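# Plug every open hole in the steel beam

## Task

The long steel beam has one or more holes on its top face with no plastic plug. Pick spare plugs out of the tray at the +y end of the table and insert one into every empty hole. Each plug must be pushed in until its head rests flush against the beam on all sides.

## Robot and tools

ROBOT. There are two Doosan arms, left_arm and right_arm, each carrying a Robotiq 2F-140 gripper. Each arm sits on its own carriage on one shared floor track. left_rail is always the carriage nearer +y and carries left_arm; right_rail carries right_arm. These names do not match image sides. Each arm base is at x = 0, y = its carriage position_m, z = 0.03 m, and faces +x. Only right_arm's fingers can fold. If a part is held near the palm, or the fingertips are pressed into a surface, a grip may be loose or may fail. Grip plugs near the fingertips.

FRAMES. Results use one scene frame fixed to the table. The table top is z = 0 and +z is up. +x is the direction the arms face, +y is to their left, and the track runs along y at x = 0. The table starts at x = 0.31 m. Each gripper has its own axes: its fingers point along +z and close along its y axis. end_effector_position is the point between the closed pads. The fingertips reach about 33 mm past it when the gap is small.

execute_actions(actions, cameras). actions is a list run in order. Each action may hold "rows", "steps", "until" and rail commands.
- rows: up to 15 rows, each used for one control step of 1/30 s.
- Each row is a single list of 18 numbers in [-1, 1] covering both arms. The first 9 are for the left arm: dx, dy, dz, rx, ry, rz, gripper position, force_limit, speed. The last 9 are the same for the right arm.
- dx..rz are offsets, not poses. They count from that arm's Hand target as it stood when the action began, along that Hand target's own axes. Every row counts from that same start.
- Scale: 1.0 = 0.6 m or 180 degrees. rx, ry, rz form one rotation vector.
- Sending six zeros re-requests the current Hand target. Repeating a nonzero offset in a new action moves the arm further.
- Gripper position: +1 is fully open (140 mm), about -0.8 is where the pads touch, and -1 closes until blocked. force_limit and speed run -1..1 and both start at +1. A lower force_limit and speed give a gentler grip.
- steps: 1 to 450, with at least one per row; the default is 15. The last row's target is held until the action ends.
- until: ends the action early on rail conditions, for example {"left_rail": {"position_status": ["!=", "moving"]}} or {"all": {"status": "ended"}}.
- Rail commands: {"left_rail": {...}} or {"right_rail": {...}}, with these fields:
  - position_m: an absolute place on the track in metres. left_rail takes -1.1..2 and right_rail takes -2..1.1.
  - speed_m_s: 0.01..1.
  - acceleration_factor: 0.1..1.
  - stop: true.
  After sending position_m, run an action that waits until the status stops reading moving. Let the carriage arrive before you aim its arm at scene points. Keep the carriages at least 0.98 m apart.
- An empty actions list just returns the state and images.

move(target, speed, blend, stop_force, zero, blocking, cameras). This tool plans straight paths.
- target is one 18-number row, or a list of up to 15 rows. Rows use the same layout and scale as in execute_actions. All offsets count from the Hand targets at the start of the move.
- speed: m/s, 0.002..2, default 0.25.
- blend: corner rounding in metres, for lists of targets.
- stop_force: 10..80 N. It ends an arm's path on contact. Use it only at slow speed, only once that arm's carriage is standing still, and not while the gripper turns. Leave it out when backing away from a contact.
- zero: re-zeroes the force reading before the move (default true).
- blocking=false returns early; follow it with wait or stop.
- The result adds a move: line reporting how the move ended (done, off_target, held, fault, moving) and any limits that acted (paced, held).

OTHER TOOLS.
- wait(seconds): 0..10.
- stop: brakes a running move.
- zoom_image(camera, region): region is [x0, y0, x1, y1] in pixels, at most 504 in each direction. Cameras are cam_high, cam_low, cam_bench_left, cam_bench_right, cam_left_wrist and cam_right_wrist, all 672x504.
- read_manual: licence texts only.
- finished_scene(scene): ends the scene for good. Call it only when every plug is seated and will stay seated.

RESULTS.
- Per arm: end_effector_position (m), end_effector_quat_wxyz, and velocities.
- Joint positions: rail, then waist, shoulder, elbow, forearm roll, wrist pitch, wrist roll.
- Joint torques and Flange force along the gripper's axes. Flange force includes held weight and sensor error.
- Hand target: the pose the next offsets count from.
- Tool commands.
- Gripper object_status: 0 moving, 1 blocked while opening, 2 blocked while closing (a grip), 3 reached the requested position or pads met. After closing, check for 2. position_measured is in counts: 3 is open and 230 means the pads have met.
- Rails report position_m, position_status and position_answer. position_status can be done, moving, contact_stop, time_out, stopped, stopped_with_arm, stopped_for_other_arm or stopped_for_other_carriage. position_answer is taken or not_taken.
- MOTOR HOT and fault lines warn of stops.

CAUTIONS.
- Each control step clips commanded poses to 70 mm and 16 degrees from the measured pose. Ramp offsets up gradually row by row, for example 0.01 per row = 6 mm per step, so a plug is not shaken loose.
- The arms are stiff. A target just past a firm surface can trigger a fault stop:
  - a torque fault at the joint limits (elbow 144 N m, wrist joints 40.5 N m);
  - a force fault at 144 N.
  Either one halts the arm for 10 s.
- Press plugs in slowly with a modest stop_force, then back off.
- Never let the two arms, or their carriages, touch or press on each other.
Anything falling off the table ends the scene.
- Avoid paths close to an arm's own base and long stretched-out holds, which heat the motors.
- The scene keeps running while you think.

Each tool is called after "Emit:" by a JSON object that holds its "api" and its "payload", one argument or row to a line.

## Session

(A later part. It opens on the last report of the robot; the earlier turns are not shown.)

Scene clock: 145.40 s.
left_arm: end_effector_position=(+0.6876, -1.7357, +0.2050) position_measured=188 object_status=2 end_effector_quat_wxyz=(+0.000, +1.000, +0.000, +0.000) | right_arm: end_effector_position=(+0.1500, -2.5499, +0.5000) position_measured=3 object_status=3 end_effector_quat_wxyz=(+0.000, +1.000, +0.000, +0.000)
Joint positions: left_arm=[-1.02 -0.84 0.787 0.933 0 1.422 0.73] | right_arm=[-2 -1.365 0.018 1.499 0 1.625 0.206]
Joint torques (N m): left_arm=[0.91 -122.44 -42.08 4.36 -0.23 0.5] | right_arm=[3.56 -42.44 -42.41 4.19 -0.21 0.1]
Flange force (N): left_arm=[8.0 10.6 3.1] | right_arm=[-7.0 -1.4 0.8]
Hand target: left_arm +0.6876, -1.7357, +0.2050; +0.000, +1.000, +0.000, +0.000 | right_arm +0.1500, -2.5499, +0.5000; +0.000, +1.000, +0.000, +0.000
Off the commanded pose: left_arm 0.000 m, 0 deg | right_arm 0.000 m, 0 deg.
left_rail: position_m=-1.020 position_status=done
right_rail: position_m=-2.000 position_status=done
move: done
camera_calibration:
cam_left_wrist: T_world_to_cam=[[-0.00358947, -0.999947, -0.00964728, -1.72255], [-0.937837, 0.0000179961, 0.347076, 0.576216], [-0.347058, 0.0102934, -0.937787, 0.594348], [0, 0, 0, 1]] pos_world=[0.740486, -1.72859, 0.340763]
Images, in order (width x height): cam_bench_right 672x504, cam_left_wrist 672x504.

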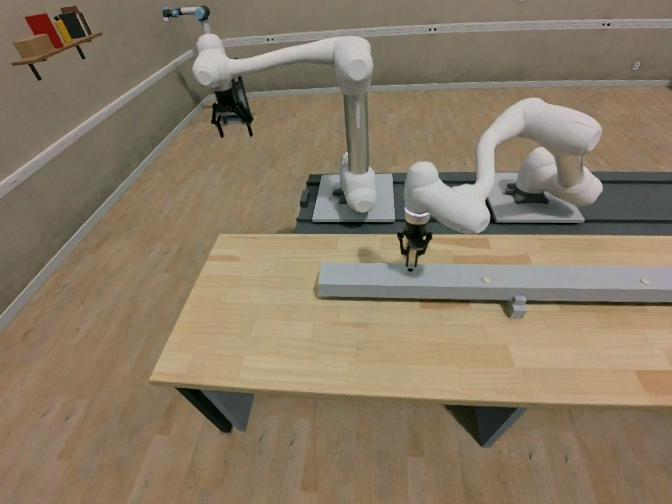

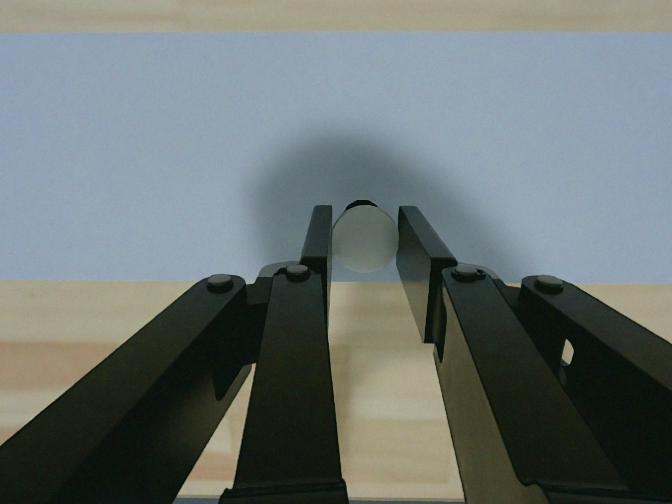

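Emit:
{"api": "move", "payload": {
  "target": [
    [0.0005, 0, 0.025, 0, 0, 0, -1, -1, -1, 0, 0, 0, 0, 0, 0, 1, 1, 1],
    [0.0005, 0, 0.0517, 0, 0, 0, -1, -1, -1, 0, 0, 0, 0, 0, 0, 1, 1, 1]
  ],
  "speed": [0.06, 0.01],
  "stop_force": 12,
  "cameras": ["cam_left_wrist", "cam_bench_right"]
}}

Emit:
{"api": "zoom_image", "payload": {
  "camera": "cam_left_wrist",
  "region": [316, 180, 416, 280]
}}

Emit:
{"api": "zoom_image", "payload": {
  "camera": "cam_bench_right",
  "region": [380, 230, 440, 290]
}}

Scene clock: 149.17 s.
left_arm: end_effector_position=(+0.6879, -1.7357, +0.1740) position_measured=188 object_status=2 end_effector_quat_wxyz=(+0.000, +1.000, +0.000, +0.000) | right_arm: end_effector_position=(+0.1500, -2.5499, +0.5000) position_measured=3 object_status=3 end_effector_quat_wxyz=(+0.000, +1.000, +0.000, +0.000)
Joint positions: left_arm=[-1.02 -0.84 0.798 0.969 0 1.374 0.731] | right_arm=[-2 -1.365 0.018 1.499 0 1.625 0.206]
Joint torques (N m): left_arm=[10.09 -114.4 -34.46 7.38 2.09 0.46] | right_arm=[3.27 -42.08 -42.72 4.11 -0.26 0.07]
Flange force (N): left_arm=[4.2 19.8 -5.3] | right_arm=[-6.9 -3.1 1.5]
Hand target: left_arm +0.6879, -1.7357, +0.1740; +0.000, +1.000, +0.000, +0.000 | right_arm +0.1500, -2.5499, +0.5000; +0.000, +1.000, +0.000, +0.000
Off the commanded pose: left_arm 0.000 m, 0 deg | right_arm 0.000 m, 0 deg.
left_rail: position_m=-1.020 position_status=done
right_rail: position_m=-2.000 position_status=done
move: done
camera_calibration:
cam_left_wrist: T_world_to_cam=[[-0.00358947, -0.999947, -0.00964728, -1.72285], [-0.937837, 0.0000179961, 0.347076, 0.587291], [-0.347058, 0.0102934, -0.937787, 0.565287], [0, 0, 0, 1]] pos_world=[0.740786, -1.72859, 0.309663]
Images, in order (width x height): cam_bench_right 672x504, cam_left_wrist 672x504.

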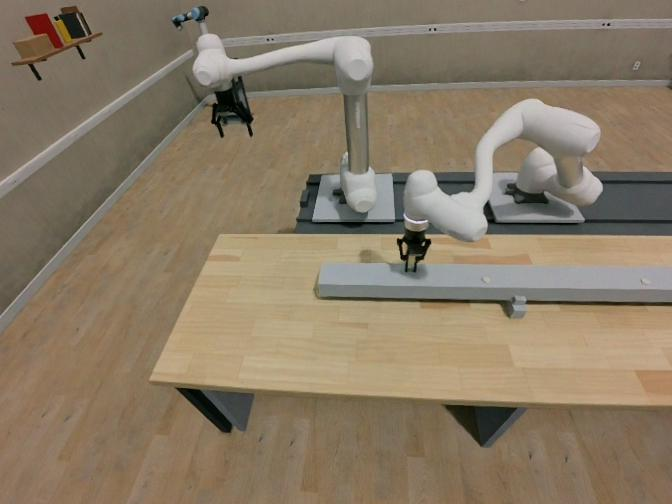

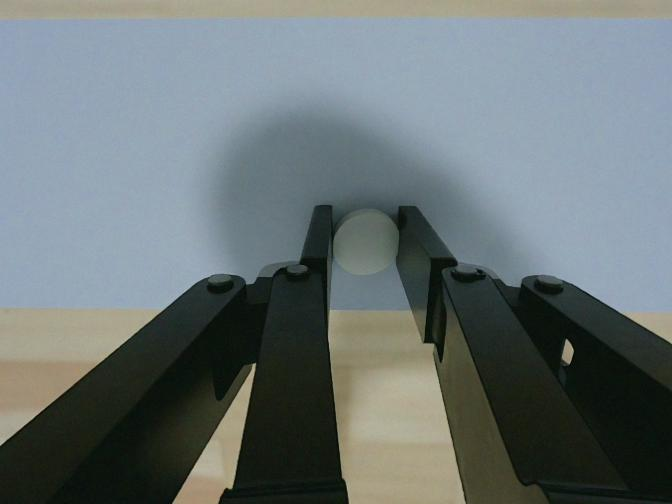

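Scaled by 5.040.

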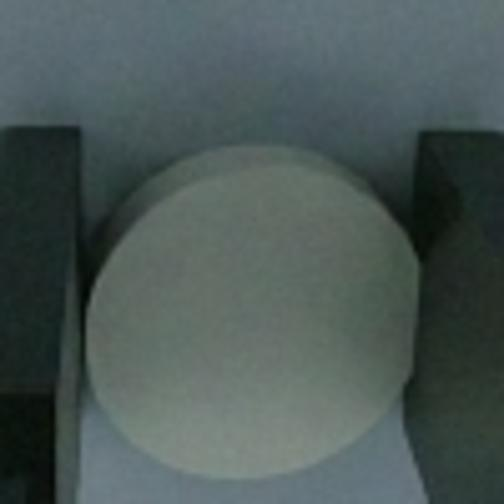

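Scaled by 8.400.

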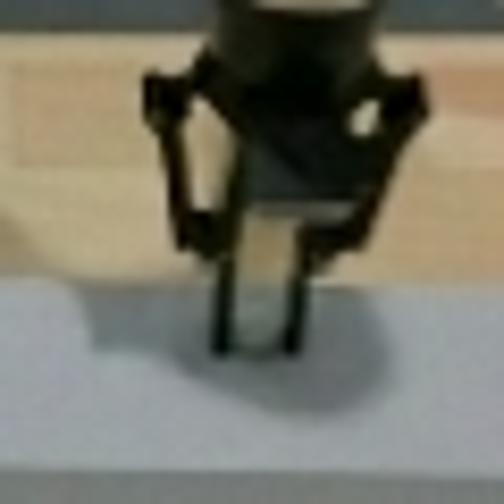

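Emit:
{"api": "execute_actions", "payload": {
  "actions": [
    {"rows": [[0,0,0,0,0,0,-0.34,-1,-1,0,0,0,0,0,0,1,1,1]], "steps": 25}
  ],
  "cameras": ["cam_left_wrist"]
}}

Emit:
{"api": "zoom_image", "payload": {
  "camera": "cam_left_wrist",
  "region": [306, 180, 426, 280]
}}

Scene clock: 151.37 s.
left_arm: end_effector_position=(+0.6880, -1.7357, +0.1740) position_measured=172 object_status=3 end_effector_quat_wxyz=(+0.000, +1.000, +0.000, +0.000) | right_arm: end_effector_position=(+0.1500, -2.5499, +0.5000) position_measured=3 object_status=3 end_effector_quat_wxyz=(+0.000, +1.000, +0.000, +0.000)
Joint positions: left_arm=[-1.02 -0.84 0.798 0.969 0 1.374 0.731] | right_arm=[-2 -1.365 0.018 1.499 0 1.625 0.206]
Joint torques (N m): left_arm=[0.9 -122.7 -41.62 4.32 -0.21 0.44] | right_arm=[3.08 -42.66 -42.77 4.11 -0.21 0.08]
Flange force (N): left_arm=[8.1 10.7 3.6] | right_arm=[-6.3 -2.3 1.5]
Hand target: left_arm +0.6879, -1.7357, +0.1740; +0.000, +1.000, +0.000, +0.000 | right_arm +0.1500, -2.5499, +0.5000; +0.000, +1.000, +0.000, +0.000
Off the commanded pose: left_arm 0.000 m, 0 deg | right_arm 0.000 m, 0 deg.
left_rail: position_m=-1.020 position_status=done
right_rail: position_m=-2.000 position_status=done
camera_calibration:
cam_left_wrist: T_world_to_cam=[[-0.00349545, -0.999947, -0.00968131, -1.72291], [-0.937837, -0.0000819841, 0.347075, 0.587119], [-0.347058, 0.0102927, -0.937787, 0.565285], [0, 0, 0, 1]] pos_world=[0.740787, -1.72859, 0.309663]
Images, in order (width x height): cam_left_wrist 672x504.

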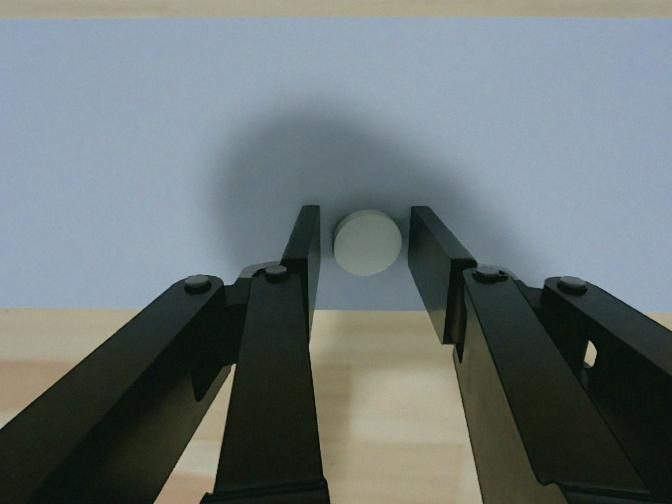

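Scaled by 4.200.

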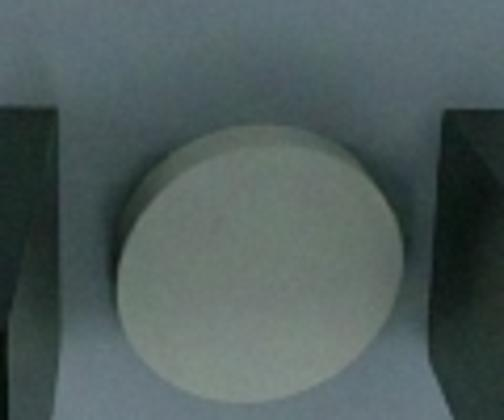

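Emit:
{"api": "move", "payload": {
  "target": [0, 0, -0.06, 0, 0, 0, -0.34, -1, -1, 0, 0, 0, 0, 0, 0, 1, 1, 1],
  "speed": 0.08,
  "cameras": ["cam_left_wrist", "cam_bench_right"]
}}

Emit:
{"api": "zoom_image", "payload": {
  "camera": "cam_left_wrist",
  "region": [316, 170, 416, 270]
}}

Emit:
{"api": "zoom_image", "payload": {
  "camera": "cam_bench_right",
  "region": [390, 250, 430, 290]
}}

Scene clock: 152.63 s.
left_arm: end_effector_position=(+0.6879, -1.7357, +0.2100) position_measured=172 object_status=3 end_effector_quat_wxyz=(+0.000, +1.000, +0.000, +0.000) | right_arm: end_effector_position=(+0.1500, -2.5499, +0.5000) position_measured=3 object_status=3 end_effector_quat_wxyz=(+0.000, +1.000, +0.000, +0.000)
Joint positions: left_arm=[-1.02 -0.84 0.786 0.926 0 1.43 0.731] | right_arm=[-2 -1.365 0.018 1.499 0 1.625 0.206]
Joint torques (N m): left_arm=[1.14 -122.12 -42.11 4.36 -0.07 0.48] | right_arm=[2.84 -42.75 -42.59 4.12 -0.22 0.15]
Flange force (N): left_arm=[7.6 10.5 3.4] | right_arm=[-5.8 -1.6 1.2]
Hand target: left_arm +0.6879, -1.7357, +0.2100; +0.000, +1.000, +0.000, +0.000 | right_arm +0.1500, -2.5499, +0.5000; +0.000, +1.000, +0.000, +0.000
Off the commanded pose: left_arm 0.000 m, 0 deg | right_arm 0.000 m, 0 deg.
left_rail: position_m=-1.020 position_status=done
right_rail: position_m=-2.000 position_status=done
move: done
camera_calibration:
cam_left_wrist: T_world_to_cam=[[-0.00358947, -0.999947, -0.00964728, -1.7225], [-0.937837, 0.0000179961, 0.347076, 0.574796], [-0.347058, 0.0102934, -0.937787, 0.599047], [0, 0, 0, 1]] pos_world=[0.740786, -1.72859, 0.345663]
Images, in order (width x height): cam_bench_right 672x504, cam_left_wrist 672x504.

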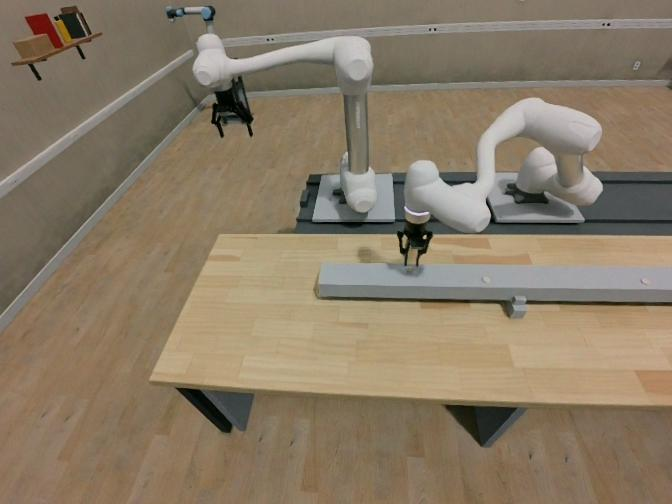

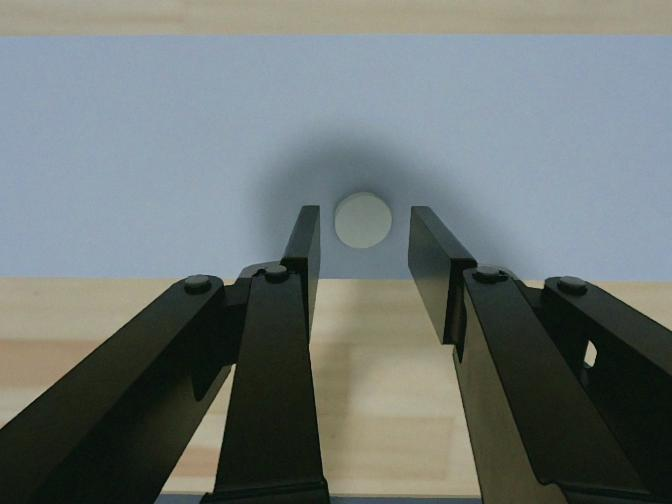

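Scaled by 5.040.

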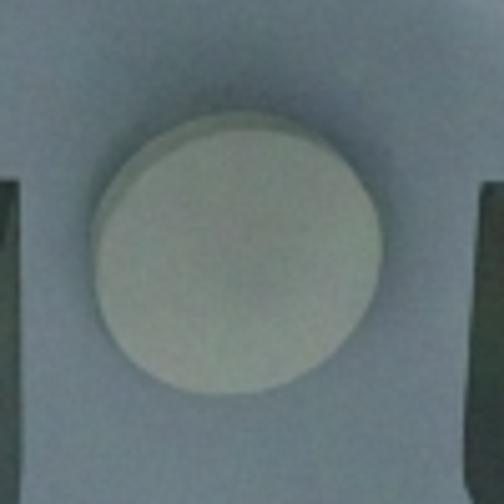

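Scaled by 12.600.

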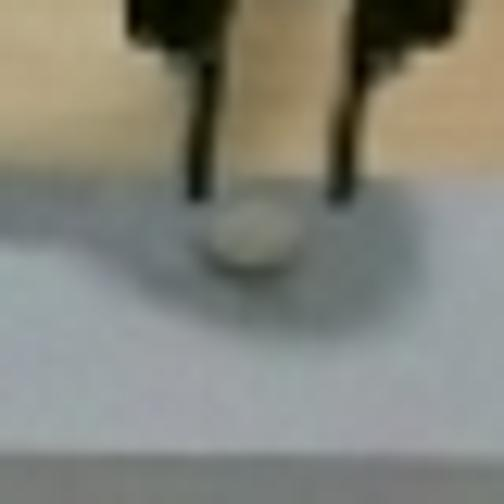

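Emit:
{"api": "move", "payload": {
  "target": [
    [-0.0025, 0.001, 0.052, 0, 0, 0, -0.34, -1, -1, 0, 0, 0, 0, 0, 0, 1, 1, 1],
    [-0.0025, 0.001, 0.066, 0, 0, 0, -0.34, -1, -1, 0, 0, 0, 0, 0, 0, 1, 1, 1]
  ],
  "speed": [0.08, 0.008],
  "stop_force": 12,
  "cameras": ["cam_left_wrist"]
}}

Emit:
{"api": "zoom_image", "payload": {
  "camera": "cam_left_wrist",
  "region": [306, 180, 426, 280]
}}

Scene clock: 161.23 s.
left_arm: end_effector_position=(+0.6865, -1.7364, +0.1731) position_measured=172 object_status=3 end_effector_quat_wxyz=(+0.000, +1.000, +0.000, +0.000) | right_arm: end_effector_position=(+0.1500, -2.5499, +0.5000) position_measured=3 object_status=3 end_effector_quat_wxyz=(+0.000, +1.000, +0.000, +0.000)
Joint positions: left_arm=[-1.02 -0.842 0.797 0.972 0 1.372 0.729] | right_arm=[-2 -1.365 0.018 1.499 0 1.625 0.206]
Joint torques (N m): left_arm=[0.37 -98.95 -31.79 4.14 -2.19 0.43] | right_arm=[3.01 -42.1 -42.6 4.22 -0.23 0.11]
Flange force (N): left_arm=[2.8 4.2 -20.0] | right_arm=[-6.6 -3.0 1.2]
Hand target: left_arm +0.6865, -1.7364, +0.1731; +0.000, +1.000, +0.000, +0.000 (not the last commanded pose) | right_arm +0.1500, -2.5499, +0.5000; +0.000, +1.000, +0.000, +0.000
Off the commanded pose: left_arm 0.003 m, 0 deg | right_arm 0.000 m, 0 deg.
left_rail: position_m=-1.020 position_status=done
right_rail: position_m=-2.000 position_status=done
move: contact (left_arm); path passed 1 of 2 targets
camera_calibration:
cam_left_wrist: T_world_to_cam=[[-0.00355412, -0.999948, -0.00955301, -1.72352], [-0.937881, 0.000018867, 0.346956, 0.586268], [-0.346938, 0.0101927, -0.937833, 0.56368], [0, 0, 0, 1]] pos_world=[0.739286, -1.72918, 0.308763]
Images, in order (width x height): cam_left_wrist 672x504.

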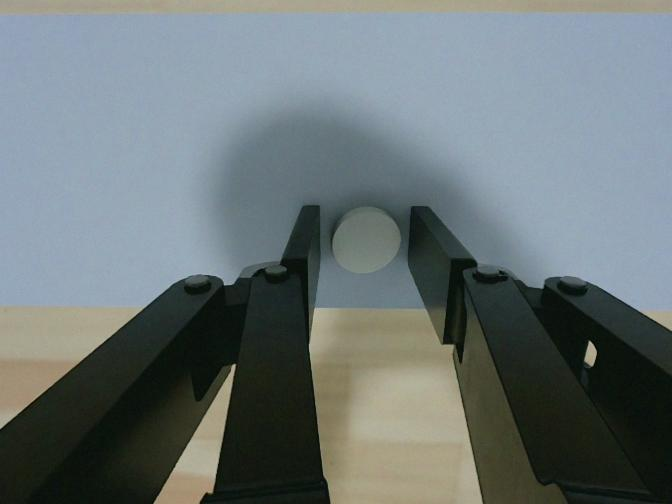

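Scaled by 4.200.

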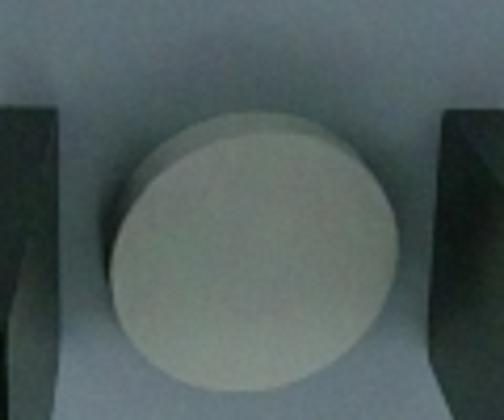

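Emit:
{"api": "move", "payload": {
  "target": [0, -0.0008, -0.0015, 0, 0, 0, -0.34, -1, -1, 0, 0, 0, 0, 0, 0, 1, 1, 1],
  "speed": 0.03,
  "cameras": []
}}

Emit:
{"api": "execute_actions", "payload": {
  "actions": [
    {"rows": [[0,0,0,0,0,0,-1,-1,-1,0,0,0,0,0,0,1,1,1]], "steps": 40}
  ],
  "cameras": ["cam_left_wrist"]
}}

Emit:
{"api": "move", "payload": {
  "target": [
    [0, 0, -0.0333, 0, 0, 0, -1, -1, -1, 0, 0, 0, 0, 0, 0, 1, 1, 1]
  ],
  "speed": 0.05,
  "cameras": ["cam_left_wrist"]
}}

Emit:
{"api": "zoom_image", "payload": {
  "camera": "cam_left_wrist",
  "region": [306, 180, 426, 280]
}}

Scene clock: 164.50 s.
left_arm: end_effector_position=(+0.6864, -1.7359, +0.1739) position_measured=172 object_status=3 end_effector_quat_wxyz=(+0.000, +1.000, +0.000, +0.000) | right_arm: end_effector_position=(+0.1500, -2.5499, +0.5000) position_measured=3 object_status=3 end_effector_quat_wxyz=(+0.000, +1.000, +0.000, +0.000)
Joint positions: left_arm=[-1.02 -0.841 0.796 0.973 0 1.373 0.729] | right_arm=[-2 -1.365 0.018 1.499 0 1.625 0.206]
Joint torques (N m): left_arm=[1.13 -122.41 -41.58 4.34 -0.17 0.48] | right_arm=[3.23 -42.01 -42.46 4.2 -0.24 0.15]
Flange force (N): left_arm=[7.7 10.6 3.5] | right_arm=[-6.7 -2.8 1.0]
Hand target: left_arm +0.6865, -1.7359, +0.1740; +0.000, +1.000, +0.000, +0.000 | right_arm +0.1500, -2.5499, +0.5000; +0.000, +1.000, +0.000, +0.000
Off the commanded pose: left_arm 0.000 m, 0 deg | right_arm 0.000 m, 0 deg.
left_rail: position_m=-1.020 position_status=done
right_rail: position_m=-2.000 position_status=done
move: done
No camera images: "cameras" was empty.

Scene clock: 166.03 s.
left_arm: end_effector_position=(+0.6865, -1.7359, +0.1740) position_measured=189 object_status=2 end_effector_quat_wxyz=(+0.000, +1.000, +0.000, +0.000) | right_arm: end_effector_position=(+0.1500, -2.5499, +0.5000) position_measured=3 object_status=3 end_effector_quat_wxyz=(+0.000, +1.000, +0.000, +0.000)
Joint positions: left_arm=[-1.02 -0.841 0.796 0.973 0 1.373 0.73] | right_arm=[-2 -1.365 0.018 1.499 0 1.625 0.206]
Joint torques (N m): left_arm=[5.73 -118.72 -37.34 5.94 1.72 0.46] | right_arm=[3.66 -41.83 -42.32 4.14 -0.21 0.12]
Flange force (N): left_arm=[7.2 16.7 -0.5] | right_arm=[-7.5 -2.3 0.9]
Hand target: left_arm +0.6865, -1.7359, +0.1740; +0.000, +1.000, +0.000, +0.000 | right_arm +0.1500, -2.5499, +0.5000; +0.000, +1.000, +0.000, +0.000
Off the commanded pose: left_arm 0.000 m, 0 deg | right_arm 0.000 m, 0 deg.
left_rail: position_m=-1.020 position_status=done
right_rail: position_m=-2.000 position_status=done
camera_calibration:
cam_left_wrist: T_world_to_cam=[[-0.00355412, -0.999948, -0.00955301, -1.72301], [-0.937881, 0.000018867, 0.346956, 0.585956], [-0.346938, 0.0101927, -0.937833, 0.564519], [0, 0, 0, 1]] pos_world=[0.739286, -1.72868, 0.309663]
Images, in order (width x height): cam_left_wrist 672x504.

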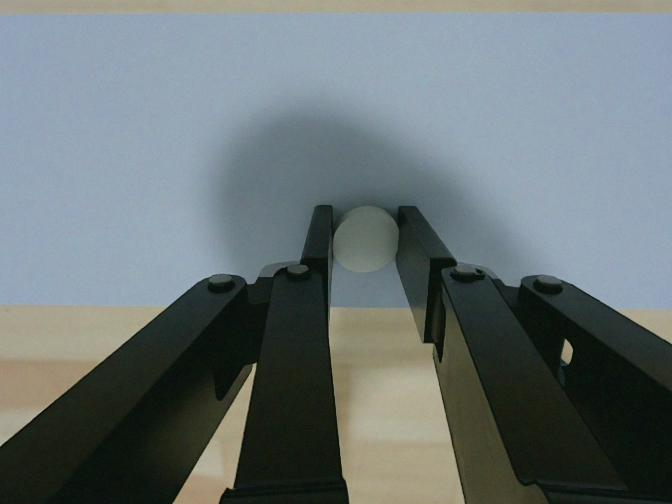

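Scene clock: 166.77 s.
left_arm: end_effector_position=(+0.6864, -1.7359, +0.1939) position_measured=189 object_status=2 end_effector_quat_wxyz=(+0.000, +1.000, +0.000, +0.000) | right_arm: end_effector_position=(+0.1500, -2.5499, +0.5000) position_measured=3 object_status=3 end_effector_quat_wxyz=(+0.000, +1.000, +0.000, +0.000)
Joint positions: left_arm=[-1.02 -0.841 0.789 0.949 0 1.403 0.73] | right_arm=[-2 -1.365 0.018 1.499 0 1.625 0.206]
Joint torques (N m): left_arm=[0.96 -122.47 -41.92 4.38 -0.04 0.45] | right_arm=[2.99 -42.68 -42.53 4.16 -0.24 0.05]
Flange force (N): left_arm=[7.1 9.7 2.3] | right_arm=[-5.8 -1.4 1.4]
Hand target: left_arm +0.6864, -1.7359, +0.1940; +0.000, +1.000, +0.000, +0.000 | right_arm +0.1500, -2.5499, +0.5000; +0.000, +1.000, +0.000, +0.000
Off the commanded pose: left_arm 0.000 m, 0 deg | right_arm 0.000 m, 0 deg.
left_rail: position_m=-1.020 position_status=done
right_rail: position_m=-2.000 position_status=done
move: done
camera_calibration:
cam_left_wrist: T_world_to_cam=[[-0.00355386, -0.999948, -0.00955267, -1.72282], [-0.937849, 0.0000177792, 0.347044, 0.578962], [-0.347026, 0.0101923, -0.9378, 0.583329], [0, 0, 0, 1]] pos_world=[0.739286, -1.72868, 0.329663]
Images, in order (width x height): cam_left_wrist 672x504.

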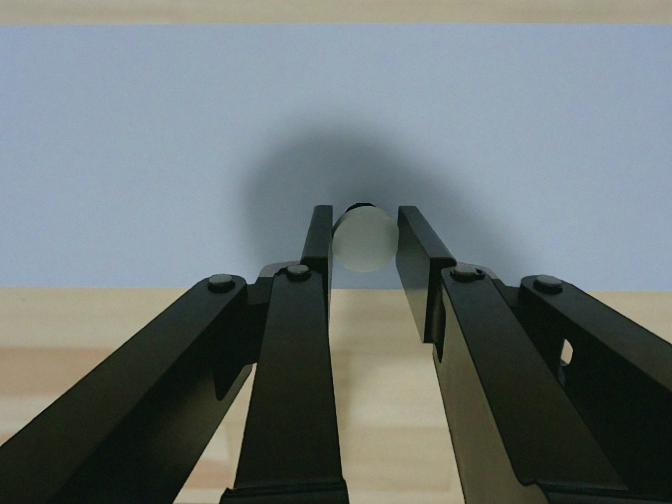

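Scaled by 4.200.

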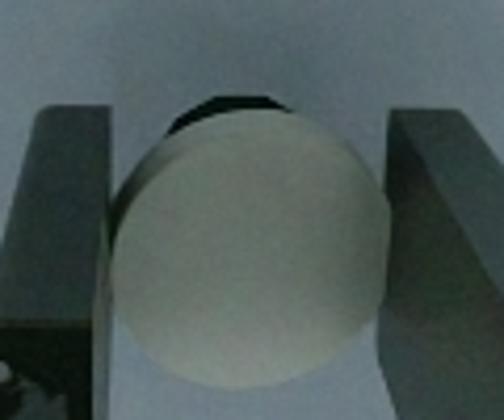

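Emit:
{"api": "move", "payload": {
  "target": [
    [0, -0.075, 0, 0, 0, 0, -1, -1, -1, 0, 0, 0, 0, 0, 0, 1, 1, 1]
  ],
  "speed": 0.1,
  "cameras": []
}}

Emit:
{"api": "move", "payload": {
  "target": [
    [0, 0, 0.03, 0, 0, 0, -1, -1, -1, 0, 0, 0, 0, 0, 0, 1, 1, 1]
  ],
  "speed": 0.01,
  "stop_force": 10,
  "cameras": ["cam_left_wrist", "cam_bench_right"]
}}

Emit:
{"api": "zoom_image", "payload": {
  "camera": "cam_left_wrist",
  "region": [306, 180, 426, 280]
}}

Scene clock: 168.40 s.
left_arm: end_effector_position=(+0.6864, -1.6909, +0.1939) position_measured=189 object_status=2 end_effector_quat_wxyz=(+0.000, +1.000, +0.000, +0.000) | right_arm: end_effector_position=(+0.1500, -2.5499, +0.5000) position_measured=3 object_status=3 end_effector_quat_wxyz=(+0.000, +1.000, +0.000, +0.000)
Joint positions: left_arm=[-1.02 -0.81 0.729 1.056 0 1.357 0.761] | right_arm=[-2 -1.365 0.018 1.499 0 1.625 0.206]
Joint torques (N m): left_arm=[0.79 -116.59 -41.22 4.3 -0.18 0.49] | right_arm=[2.35 -42.69 -42.56 4.17 -0.26 0.17]
Flange force (N): left_arm=[7.6 9.6 3.6] | right_arm=[-5.2 -1.6 1.0]
Hand target: left_arm +0.6864, -1.6909, +0.1939; +0.000, +1.000, +0.000, +0.000 | right_arm +0.1500, -2.5499, +0.5000; +0.000, +1.000, +0.000, +0.000
Off the commanded pose: left_arm 0.000 m, 0 deg | right_arm 0.000 m, 0 deg.
left_rail: position_m=-1.020 position_status=done
right_rail: position_m=-2.000 position_status=done
move: done
No camera images: "cameras" was empty.

Scene clock: 170.63 s.
left_arm: end_effector_position=(+0.6865, -1.6909, +0.1777) position_measured=189 object_status=2 end_effector_quat_wxyz=(+0.000, +1.000, +0.000, +0.000) | right_arm: end_effector_position=(+0.1500, -2.5499, +0.5000) position_measured=3 object_status=3 end_effector_quat_wxyz=(+0.000, +1.000, +0.000, +0.000)
Joint positions: left_arm=[-1.02 -0.81 0.735 1.074 0 1.332 0.761] | right_arm=[-2 -1.365 0.018 1.499 0 1.625 0.206]
Joint torques (N m): left_arm=[-2.09 -104.35 -34.01 3.24 0.04 0.47] | right_arm=[3.07 -41.9 -42.57 4.17 -0.2 0.11]
Flange force (N): left_arm=[9.2 6.9 -9.2] | right_arm=[-6.8 -2.8 1.3]
Hand target: left_arm +0.6865, -1.6909, +0.1777; +0.000, +1.000, +0.000, +0.000 (not the last commanded pose) | right_arm +0.1500, -2.5499, +0.5000; +0.000, +1.000, +0.000, +0.000
Off the commanded pose: left_arm 0.002 m, 0 deg | right_arm 0.000 m, 0 deg.
left_rail: position_m=-1.020 position_status=done
right_rail: position_m=-2.000 position_status=done
move: contact (left_arm)
camera_calibration:
cam_left_wrist: T_world_to_cam=[[-0.00348412, -0.99995, -0.00936609, -1.67809], [-0.937914, 0.000019008, 0.346868, 0.584816], [-0.346851, 0.00999312, -0.937867, 0.567176], [0, 0, 0, 1]] pos_world=[0.739386, -1.68368, 0.313364]
Images, in order (width x height): cam_bench_right 672x504, cam_left_wrist 672x504.

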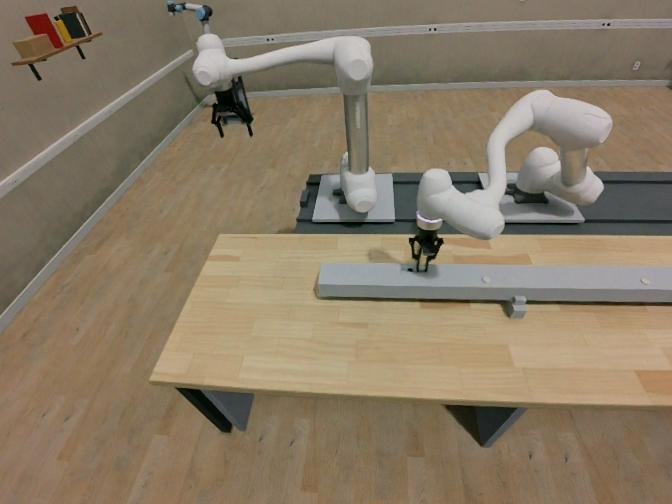

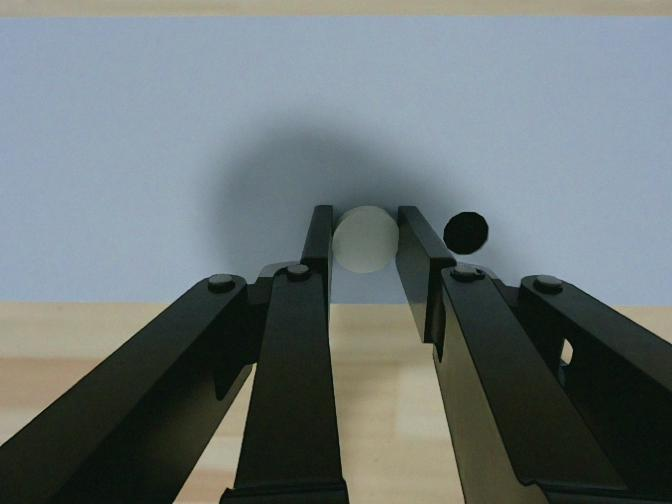

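Scaled by 4.200.

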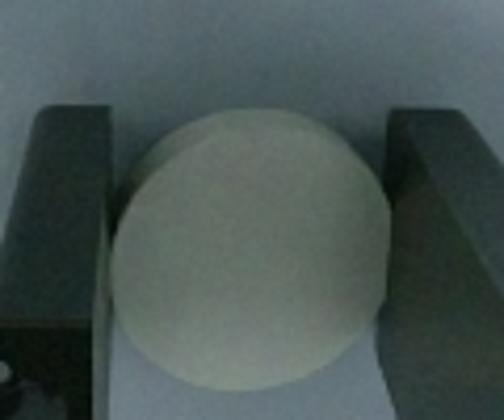

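Emit:
{"api": "execute_actions", "payload": {
  "actions": [
    {"rows": [[0,0,0,0,0,0,-0.34,-1,-1,0,0,0,0,0,0,1,1,1]], "steps": 25}
  ],
  "cameras": ["cam_left_wrist"]
}}

Emit:
{"api": "zoom_image", "payload": {
  "camera": "cam_left_wrist",
  "region": [306, 180, 426, 280]
}}

Scene clock: 172.13 s.
left_arm: end_effector_position=(+0.6865, -1.6909, +0.1777) position_measured=172 object_status=3 end_effector_quat_wxyz=(+0.000, +1.000, +0.000, +0.000) | right_arm: end_effector_position=(+0.1500, -2.5499, +0.5000) position_measured=3 object_status=3 end_effector_quat_wxyz=(+0.000, +1.000, +0.000, +0.000)
Joint positions: left_arm=[-1.02 -0.81 0.735 1.074 0 1.332 0.761] | right_arm=[-2 -1.365 0.018 1.499 0 1.625 0.206]
Joint torques (N m): left_arm=[0.88 -117.33 -41.11 4.28 -0.2 0.43] | right_arm=[2.62 -42.71 -42.57 4.08 -0.29 0.14]
Flange force (N): left_arm=[6.8 8.8 2.7] | right_arm=[-5.8 -2.1 1.1]
Hand target: left_arm +0.6865, -1.6909, +0.1777; +0.000, +1.000, +0.000, +0.000 | right_arm +0.1500, -2.5499, +0.5000; +0.000, +1.000, +0.000, +0.000
Off the commanded pose: left_arm 0.000 m, 0 deg | right_arm 0.000 m, 0 deg.
left_rail: position_m=-1.020 position_status=done
right_rail: position_m=-2.000 position_status=done
camera_calibration:
cam_left_wrist: T_world_to_cam=[[-0.00351937, -0.999949, -0.00945967, -1.67803], [-0.937914, 0.0000196086, 0.346868, 0.584817], [-0.34685, 0.0100931, -0.937866, 0.567343], [0, 0, 0, 1]] pos_world=[0.739386, -1.68368, 0.313364]
Images, in order (width x height): cam_left_wrist 672x504.

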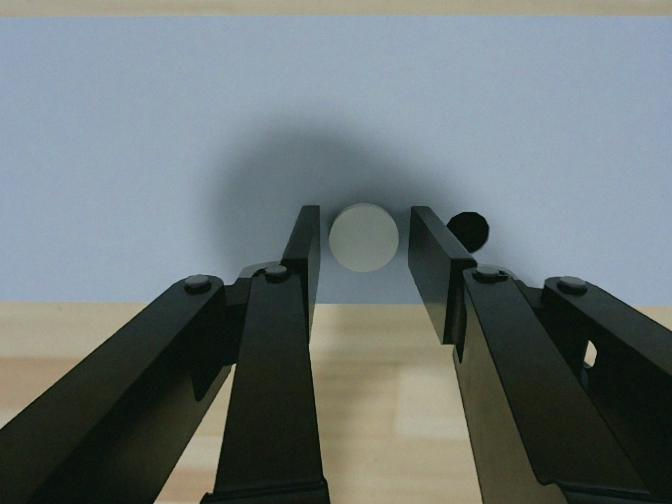

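Scaled by 4.200.

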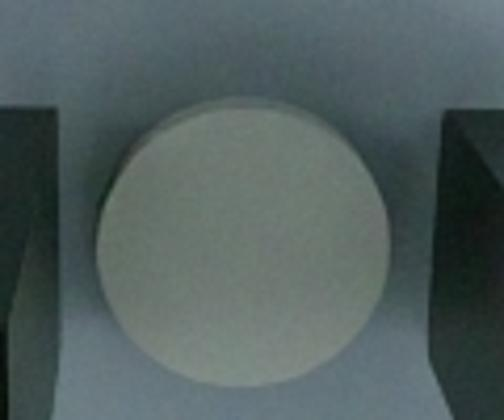

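Emit:
{"api": "move", "payload": {
  "target": [0, 0, -0.06, 0, 0, 0, -0.34, -1, -1, 0, 0, 0, 0, 0, 0, 1, 1, 1],
  "speed": 0.08,
  "cameras": ["cam_left_wrist", "cam_bench_right"]
}}

Emit:
{"api": "zoom_image", "payload": {
  "camera": "cam_left_wrist",
  "region": [316, 170, 416, 270]
}}

Emit:
{"api": "zoom_image", "payload": {
  "camera": "cam_bench_right",
  "region": [400, 250, 440, 290]
}}

Scene clock: 175.87 s.
left_arm: end_effector_position=(+0.6865, -1.6909, +0.2136) position_measured=172 object_status=3 end_effector_quat_wxyz=(+0.000, +1.000, +0.000, +0.000) | right_arm: end_effector_position=(+0.1500, -2.5499, +0.5000) position_measured=3 object_status=3 end_effector_quat_wxyz=(+0.000, +1.000, +0.000, +0.000)
Joint positions: left_arm=[-1.02 -0.81 0.721 1.033 0 1.387 0.761] | right_arm=[-2 -1.365 0.018 1.499 0 1.625 0.206]
Joint torques (N m): left_arm=[1.09 -116.97 -41.77 4.35 -0.28 0.49] | right_arm=[3.09 -42.03 -42.48 4.24 -0.17 0.15]
Flange force (N): left_arm=[8.1 10.5 3.7] | right_arm=[-6.6 -2.8 1.2]
Hand target: left_arm +0.6865, -1.6909, +0.2137; +0.000, +1.000, +0.000, +0.000 | right_arm +0.1500, -2.5499, +0.5000; +0.000, +1.000, +0.000, +0.000
Off the commanded pose: left_arm 0.000 m, 0 deg | right_arm 0.000 m, 0 deg.
left_rail: position_m=-1.020 position_status=done
right_rail: position_m=-2.000 position_status=done
move: done
camera_calibration:
cam_left_wrist: T_world_to_cam=[[-0.00351813, -0.999949, -0.00946012, -1.67769], [-0.937914, 0.0000182858, 0.346868, 0.572328], [-0.34685, 0.0100931, -0.937866, 0.601106], [0, 0, 0, 1]] pos_world=[0.739386, -1.68368, 0.349364]
Images, in order (width x height): cam_bench_right 672x504, cam_left_wrist 672x504.

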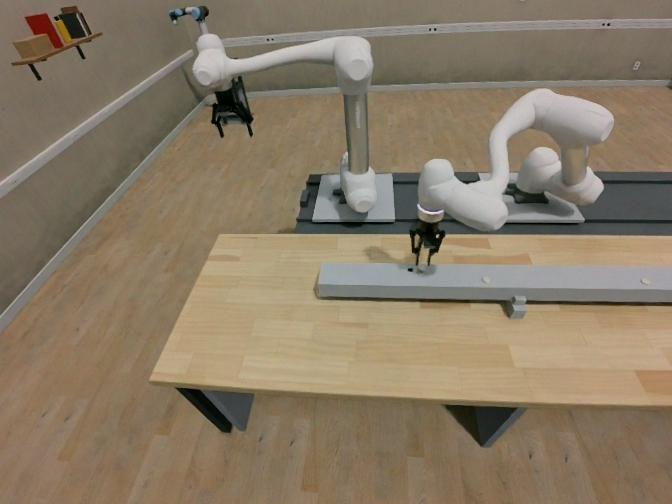

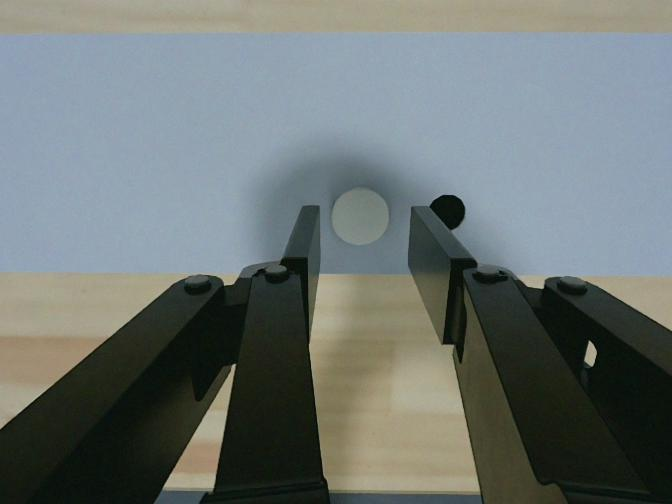

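Scaled by 5.040.

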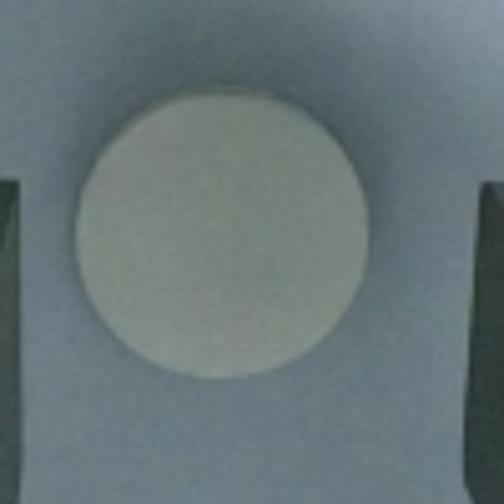

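Scaled by 12.600.

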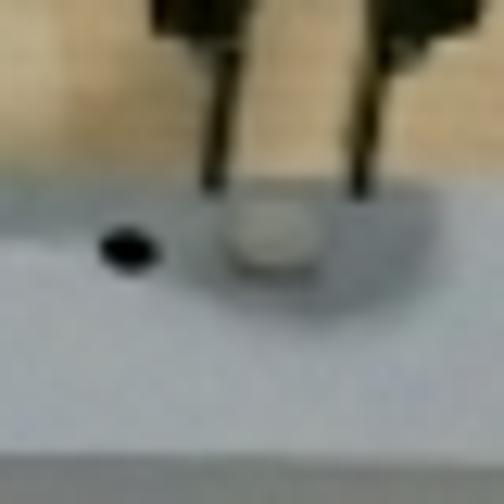

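Emit:
{"api": "move", "payload": {
  "target": [
    [0.0027, -0.002, 0.03, 0, 0, 0, -0.34, 0, -1, 0, 0, 0, 0, 0, 0, 1, 1, 1],
    [0.0027, -0.002, 0.051, 0, 0, 0, -0.34, 0, -1, 0, 0, 0, 0, 0, 0, 1, 1, 1]
  ],
  "speed": [0.08, 0.03],
  "cameras": ["cam_left_wrist"]
}}

Emit:
{"api": "zoom_image", "payload": {
  "camera": "cam_left_wrist",
  "region": [306, 180, 426, 280]
}}

Scene clock: 179.03 s.
left_arm: end_effector_position=(+0.6881, -1.6897, +0.1831) position_measured=172 object_status=3 end_effector_quat_wxyz=(+0.000, +1.000, +0.000, +0.000) | right_arm: end_effector_position=(+0.1500, -2.5499, +0.5000) position_measured=3 object_status=3 end_effector_quat_wxyz=(+0.000, +1.000, +0.000, +0.000)
Joint positions: left_arm=[-1.02 -0.808 0.734 1.067 0 1.34 0.763] | right_arm=[-2 -1.365 0.018 1.499 0 1.625 0.206]
Joint torques (N m): left_arm=[1.12 -117.25 -41.37 4.32 -0.17 0.48] | right_arm=[2.71 -42.39 -42.47 4.19 -0.14 0.1]
Flange force (N): left_arm=[6.8 9.0 3.2] | right_arm=[-5.7 -2.0 1.1]
Hand target: left_arm +0.6881, -1.6897, +0.1831; +0.000, +1.000, +0.000, +0.000 | right_arm +0.1500, -2.5499, +0.5000; +0.000, +1.000, +0.000, +0.000
Off the commanded pose: left_arm 0.000 m, 0 deg | right_arm 0.000 m, 0 deg.
left_rail: position_m=-1.020 position_status=done
right_rail: position_m=-2.000 position_status=done
move: done
camera_calibration:
cam_left_wrist: T_world_to_cam=[[-0.00351813, -0.999949, -0.00946012, -1.67678], [-0.937914, 0.0000182858, 0.346868, 0.584408], [-0.34685, 0.0100931, -0.937866, 0.573044], [0, 0, 0, 1]] pos_world=[0.740986, -1.68248, 0.318864]
Images, in order (width x height): cam_left_wrist 672x504.

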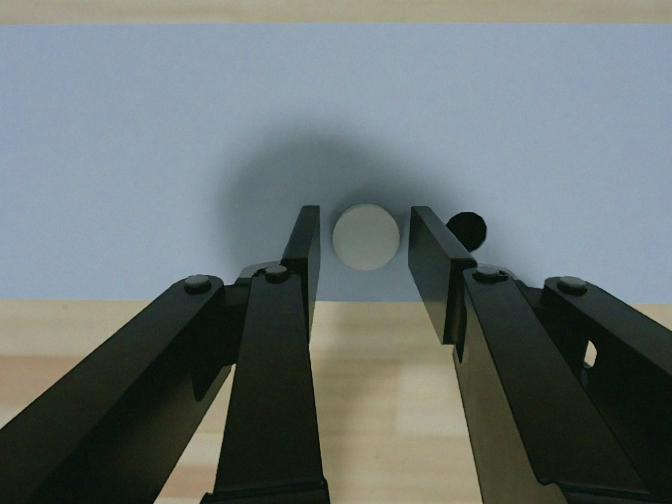

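Scaled by 4.200.

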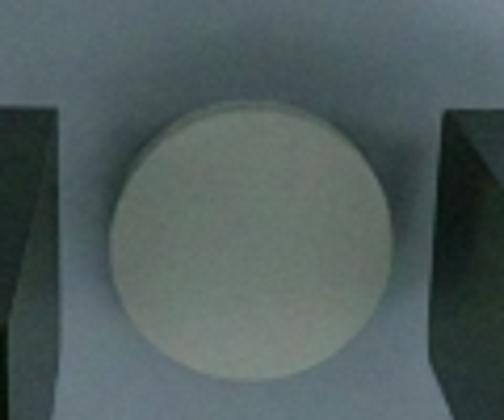

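Emit:
{"api": "execute_actions", "payload": {
  "actions": [
    {"rows": [[0,0,0,0,0,0,-1,-0.2,-1,0,0,0,0,0,0,1,1,1]], "steps": 40}
  ],
  "cameras": ["cam_left_wrist"]
}}

Emit:
{"api": "zoom_image", "payload": {
  "camera": "cam_left_wrist",
  "region": [306, 180, 426, 280]
}}

Emit:
{"api": "move", "payload": {
  "target": [
    [0, 0, -0.0365, 0, 0, 0, -1, -0.2, -1, 0, 0, 0, 0, 0, 0, 1, 1, 1],
    [-0.0017, 0.077, -0.0365, 0, 0, 0, -1, -0.2, -1, 0, 0, 0, 0, 0, 0, 1, 1, 1]
  ],
  "speed": [0.05, 0.08],
  "cameras": ["cam_left_wrist"]
}}

Emit:
{"api": "zoom_image", "payload": {
  "camera": "cam_left_wrist",
  "region": [316, 180, 416, 280]
}}

Scene clock: 181.23 s.
left_arm: end_effector_position=(+0.6881, -1.6897, +0.1831) position_measured=191 object_status=2 end_effector_quat_wxyz=(+0.000, +1.000, +0.000, +0.000) | right_arm: end_effector_position=(+0.1500, -2.5499, +0.5000) position_measured=3 object_status=3 end_effector_quat_wxyz=(+0.000, +1.000, +0.000, +0.000)
Joint positions: left_arm=[-1.02 -0.808 0.734 1.067 0 1.34 0.763] | right_arm=[-2 -1.365 0.018 1.499 0 1.625 0.206]
Joint torques (N m): left_arm=[1.1 -113.09 -39.2 4.3 -0.24 0.51] | right_arm=[3.21 -42.49 -42.51 4.14 -0.19 0.17]
Flange force (N): left_arm=[6.0 8.3 -1.5] | right_arm=[-6.4 -1.7 0.8]
Hand target: left_arm +0.6881, -1.6897, +0.1831; +0.000, +1.000, +0.000, +0.000 | right_arm +0.1500, -2.5499, +0.5000; +0.000, +1.000, +0.000, +0.000
Off the commanded pose: left_arm 0.000 m, 0 deg | right_arm 0.000 m, 0 deg.
left_rail: position_m=-1.020 position_status=done
right_rail: position_m=-2.000 position_status=done
camera_calibration:
cam_left_wrist: T_world_to_cam=[[-0.00351813, -0.999949, -0.00946012, -1.67678], [-0.937914, 0.0000182858, 0.346868, 0.584443], [-0.34685, 0.0100931, -0.937866, 0.57295], [0, 0, 0, 1]] pos_world=[0.740986, -1.68248, 0.318764]
Images, in order (width x height): cam_left_wrist 672x504.

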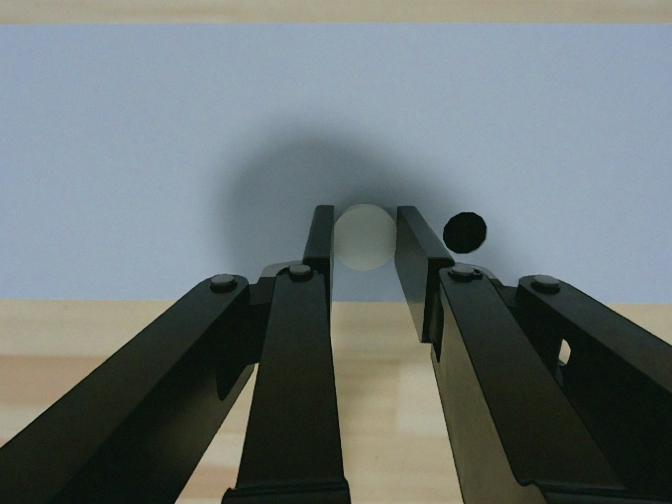

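Scaled by 4.200.

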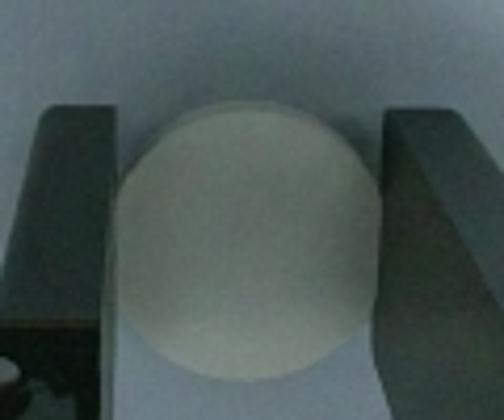

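Scene clock: 182.80 s.
left_arm: end_effector_position=(+0.6871, -1.7358, +0.2050) position_measured=191 object_status=2 end_effector_quat_wxyz=(+0.000, +1.000, +0.000, +0.000) | right_arm: end_effector_position=(+0.1500, -2.5499, +0.5000) position_measured=3 object_status=3 end_effector_quat_wxyz=(+0.000, +1.000, +0.000, +0.000)
Joint positions: left_arm=[-1.02 -0.841 0.786 0.934 0 1.421 0.73] | right_arm=[-2 -1.365 0.018 1.499 0 1.625 0.206]
Joint torques (N m): left_arm=[1.21 -122.02 -41.76 4.3 -0.26 0.45] | right_arm=[2.75 -42.2 -42.45 4.17 -0.13 0.08]
Flange force (N): left_arm=[8.0 10.9 1.9] | right_arm=[-5.7 -1.9 1.3]
Hand target: left_arm +0.6871, -1.7358, +0.2050; +0.000, +1.000, +0.000, +0.000 | right_arm +0.1500, -2.5499, +0.5000; +0.000, +1.000, +0.000, +0.000
Off the commanded pose: left_arm 0.000 m, 0 deg | right_arm 0.000 m, 0 deg.
left_rail: position_m=-1.020 position_status=done
right_rail: position_m=-2.000 position_status=done
move: done
camera_calibration:
cam_left_wrist: T_world_to_cam=[[-0.00348412, -0.99995, -0.00936609, -1.72273], [-0.937914, 0.000019008, 0.346868, 0.575876], [-0.346851, 0.00999312, -0.937867, 0.59353], [0, 0, 0, 1]] pos_world=[0.739986, -1.72858, 0.340764]
Images, in order (width x height): cam_left_wrist 672x504.

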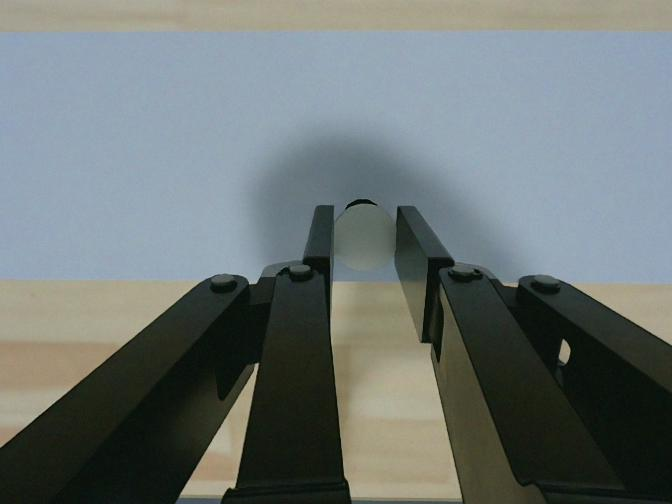

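Scaled by 5.040.

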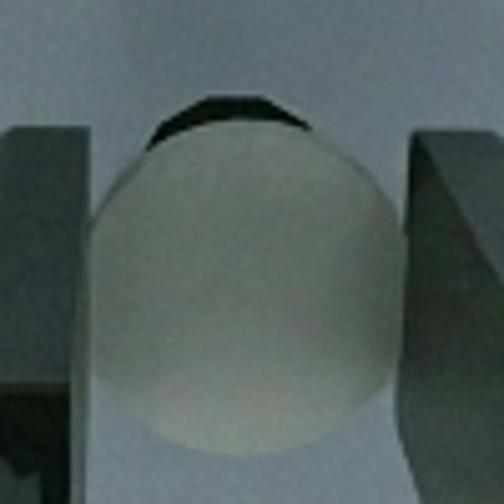

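Emit:
{"api": "zoom_image", "payload": {
  "camera": "cam_left_wrist",
  "region": [330, 190, 400, 230]
}}

Emit:
{"api": "zoom_image", "payload": {
  "camera": "cam_left_wrist",
  "region": [330, 240, 400, 280]
}}

Scaled by 7.200.

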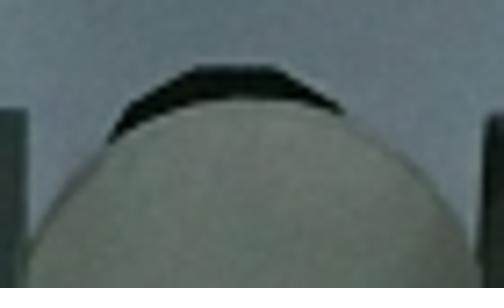

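Scaled by 7.200.

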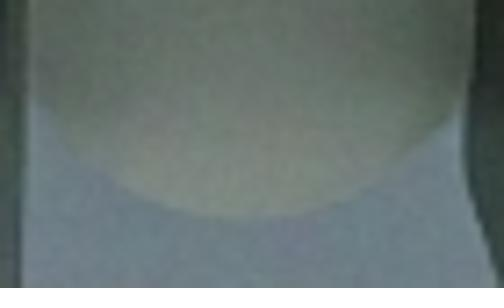

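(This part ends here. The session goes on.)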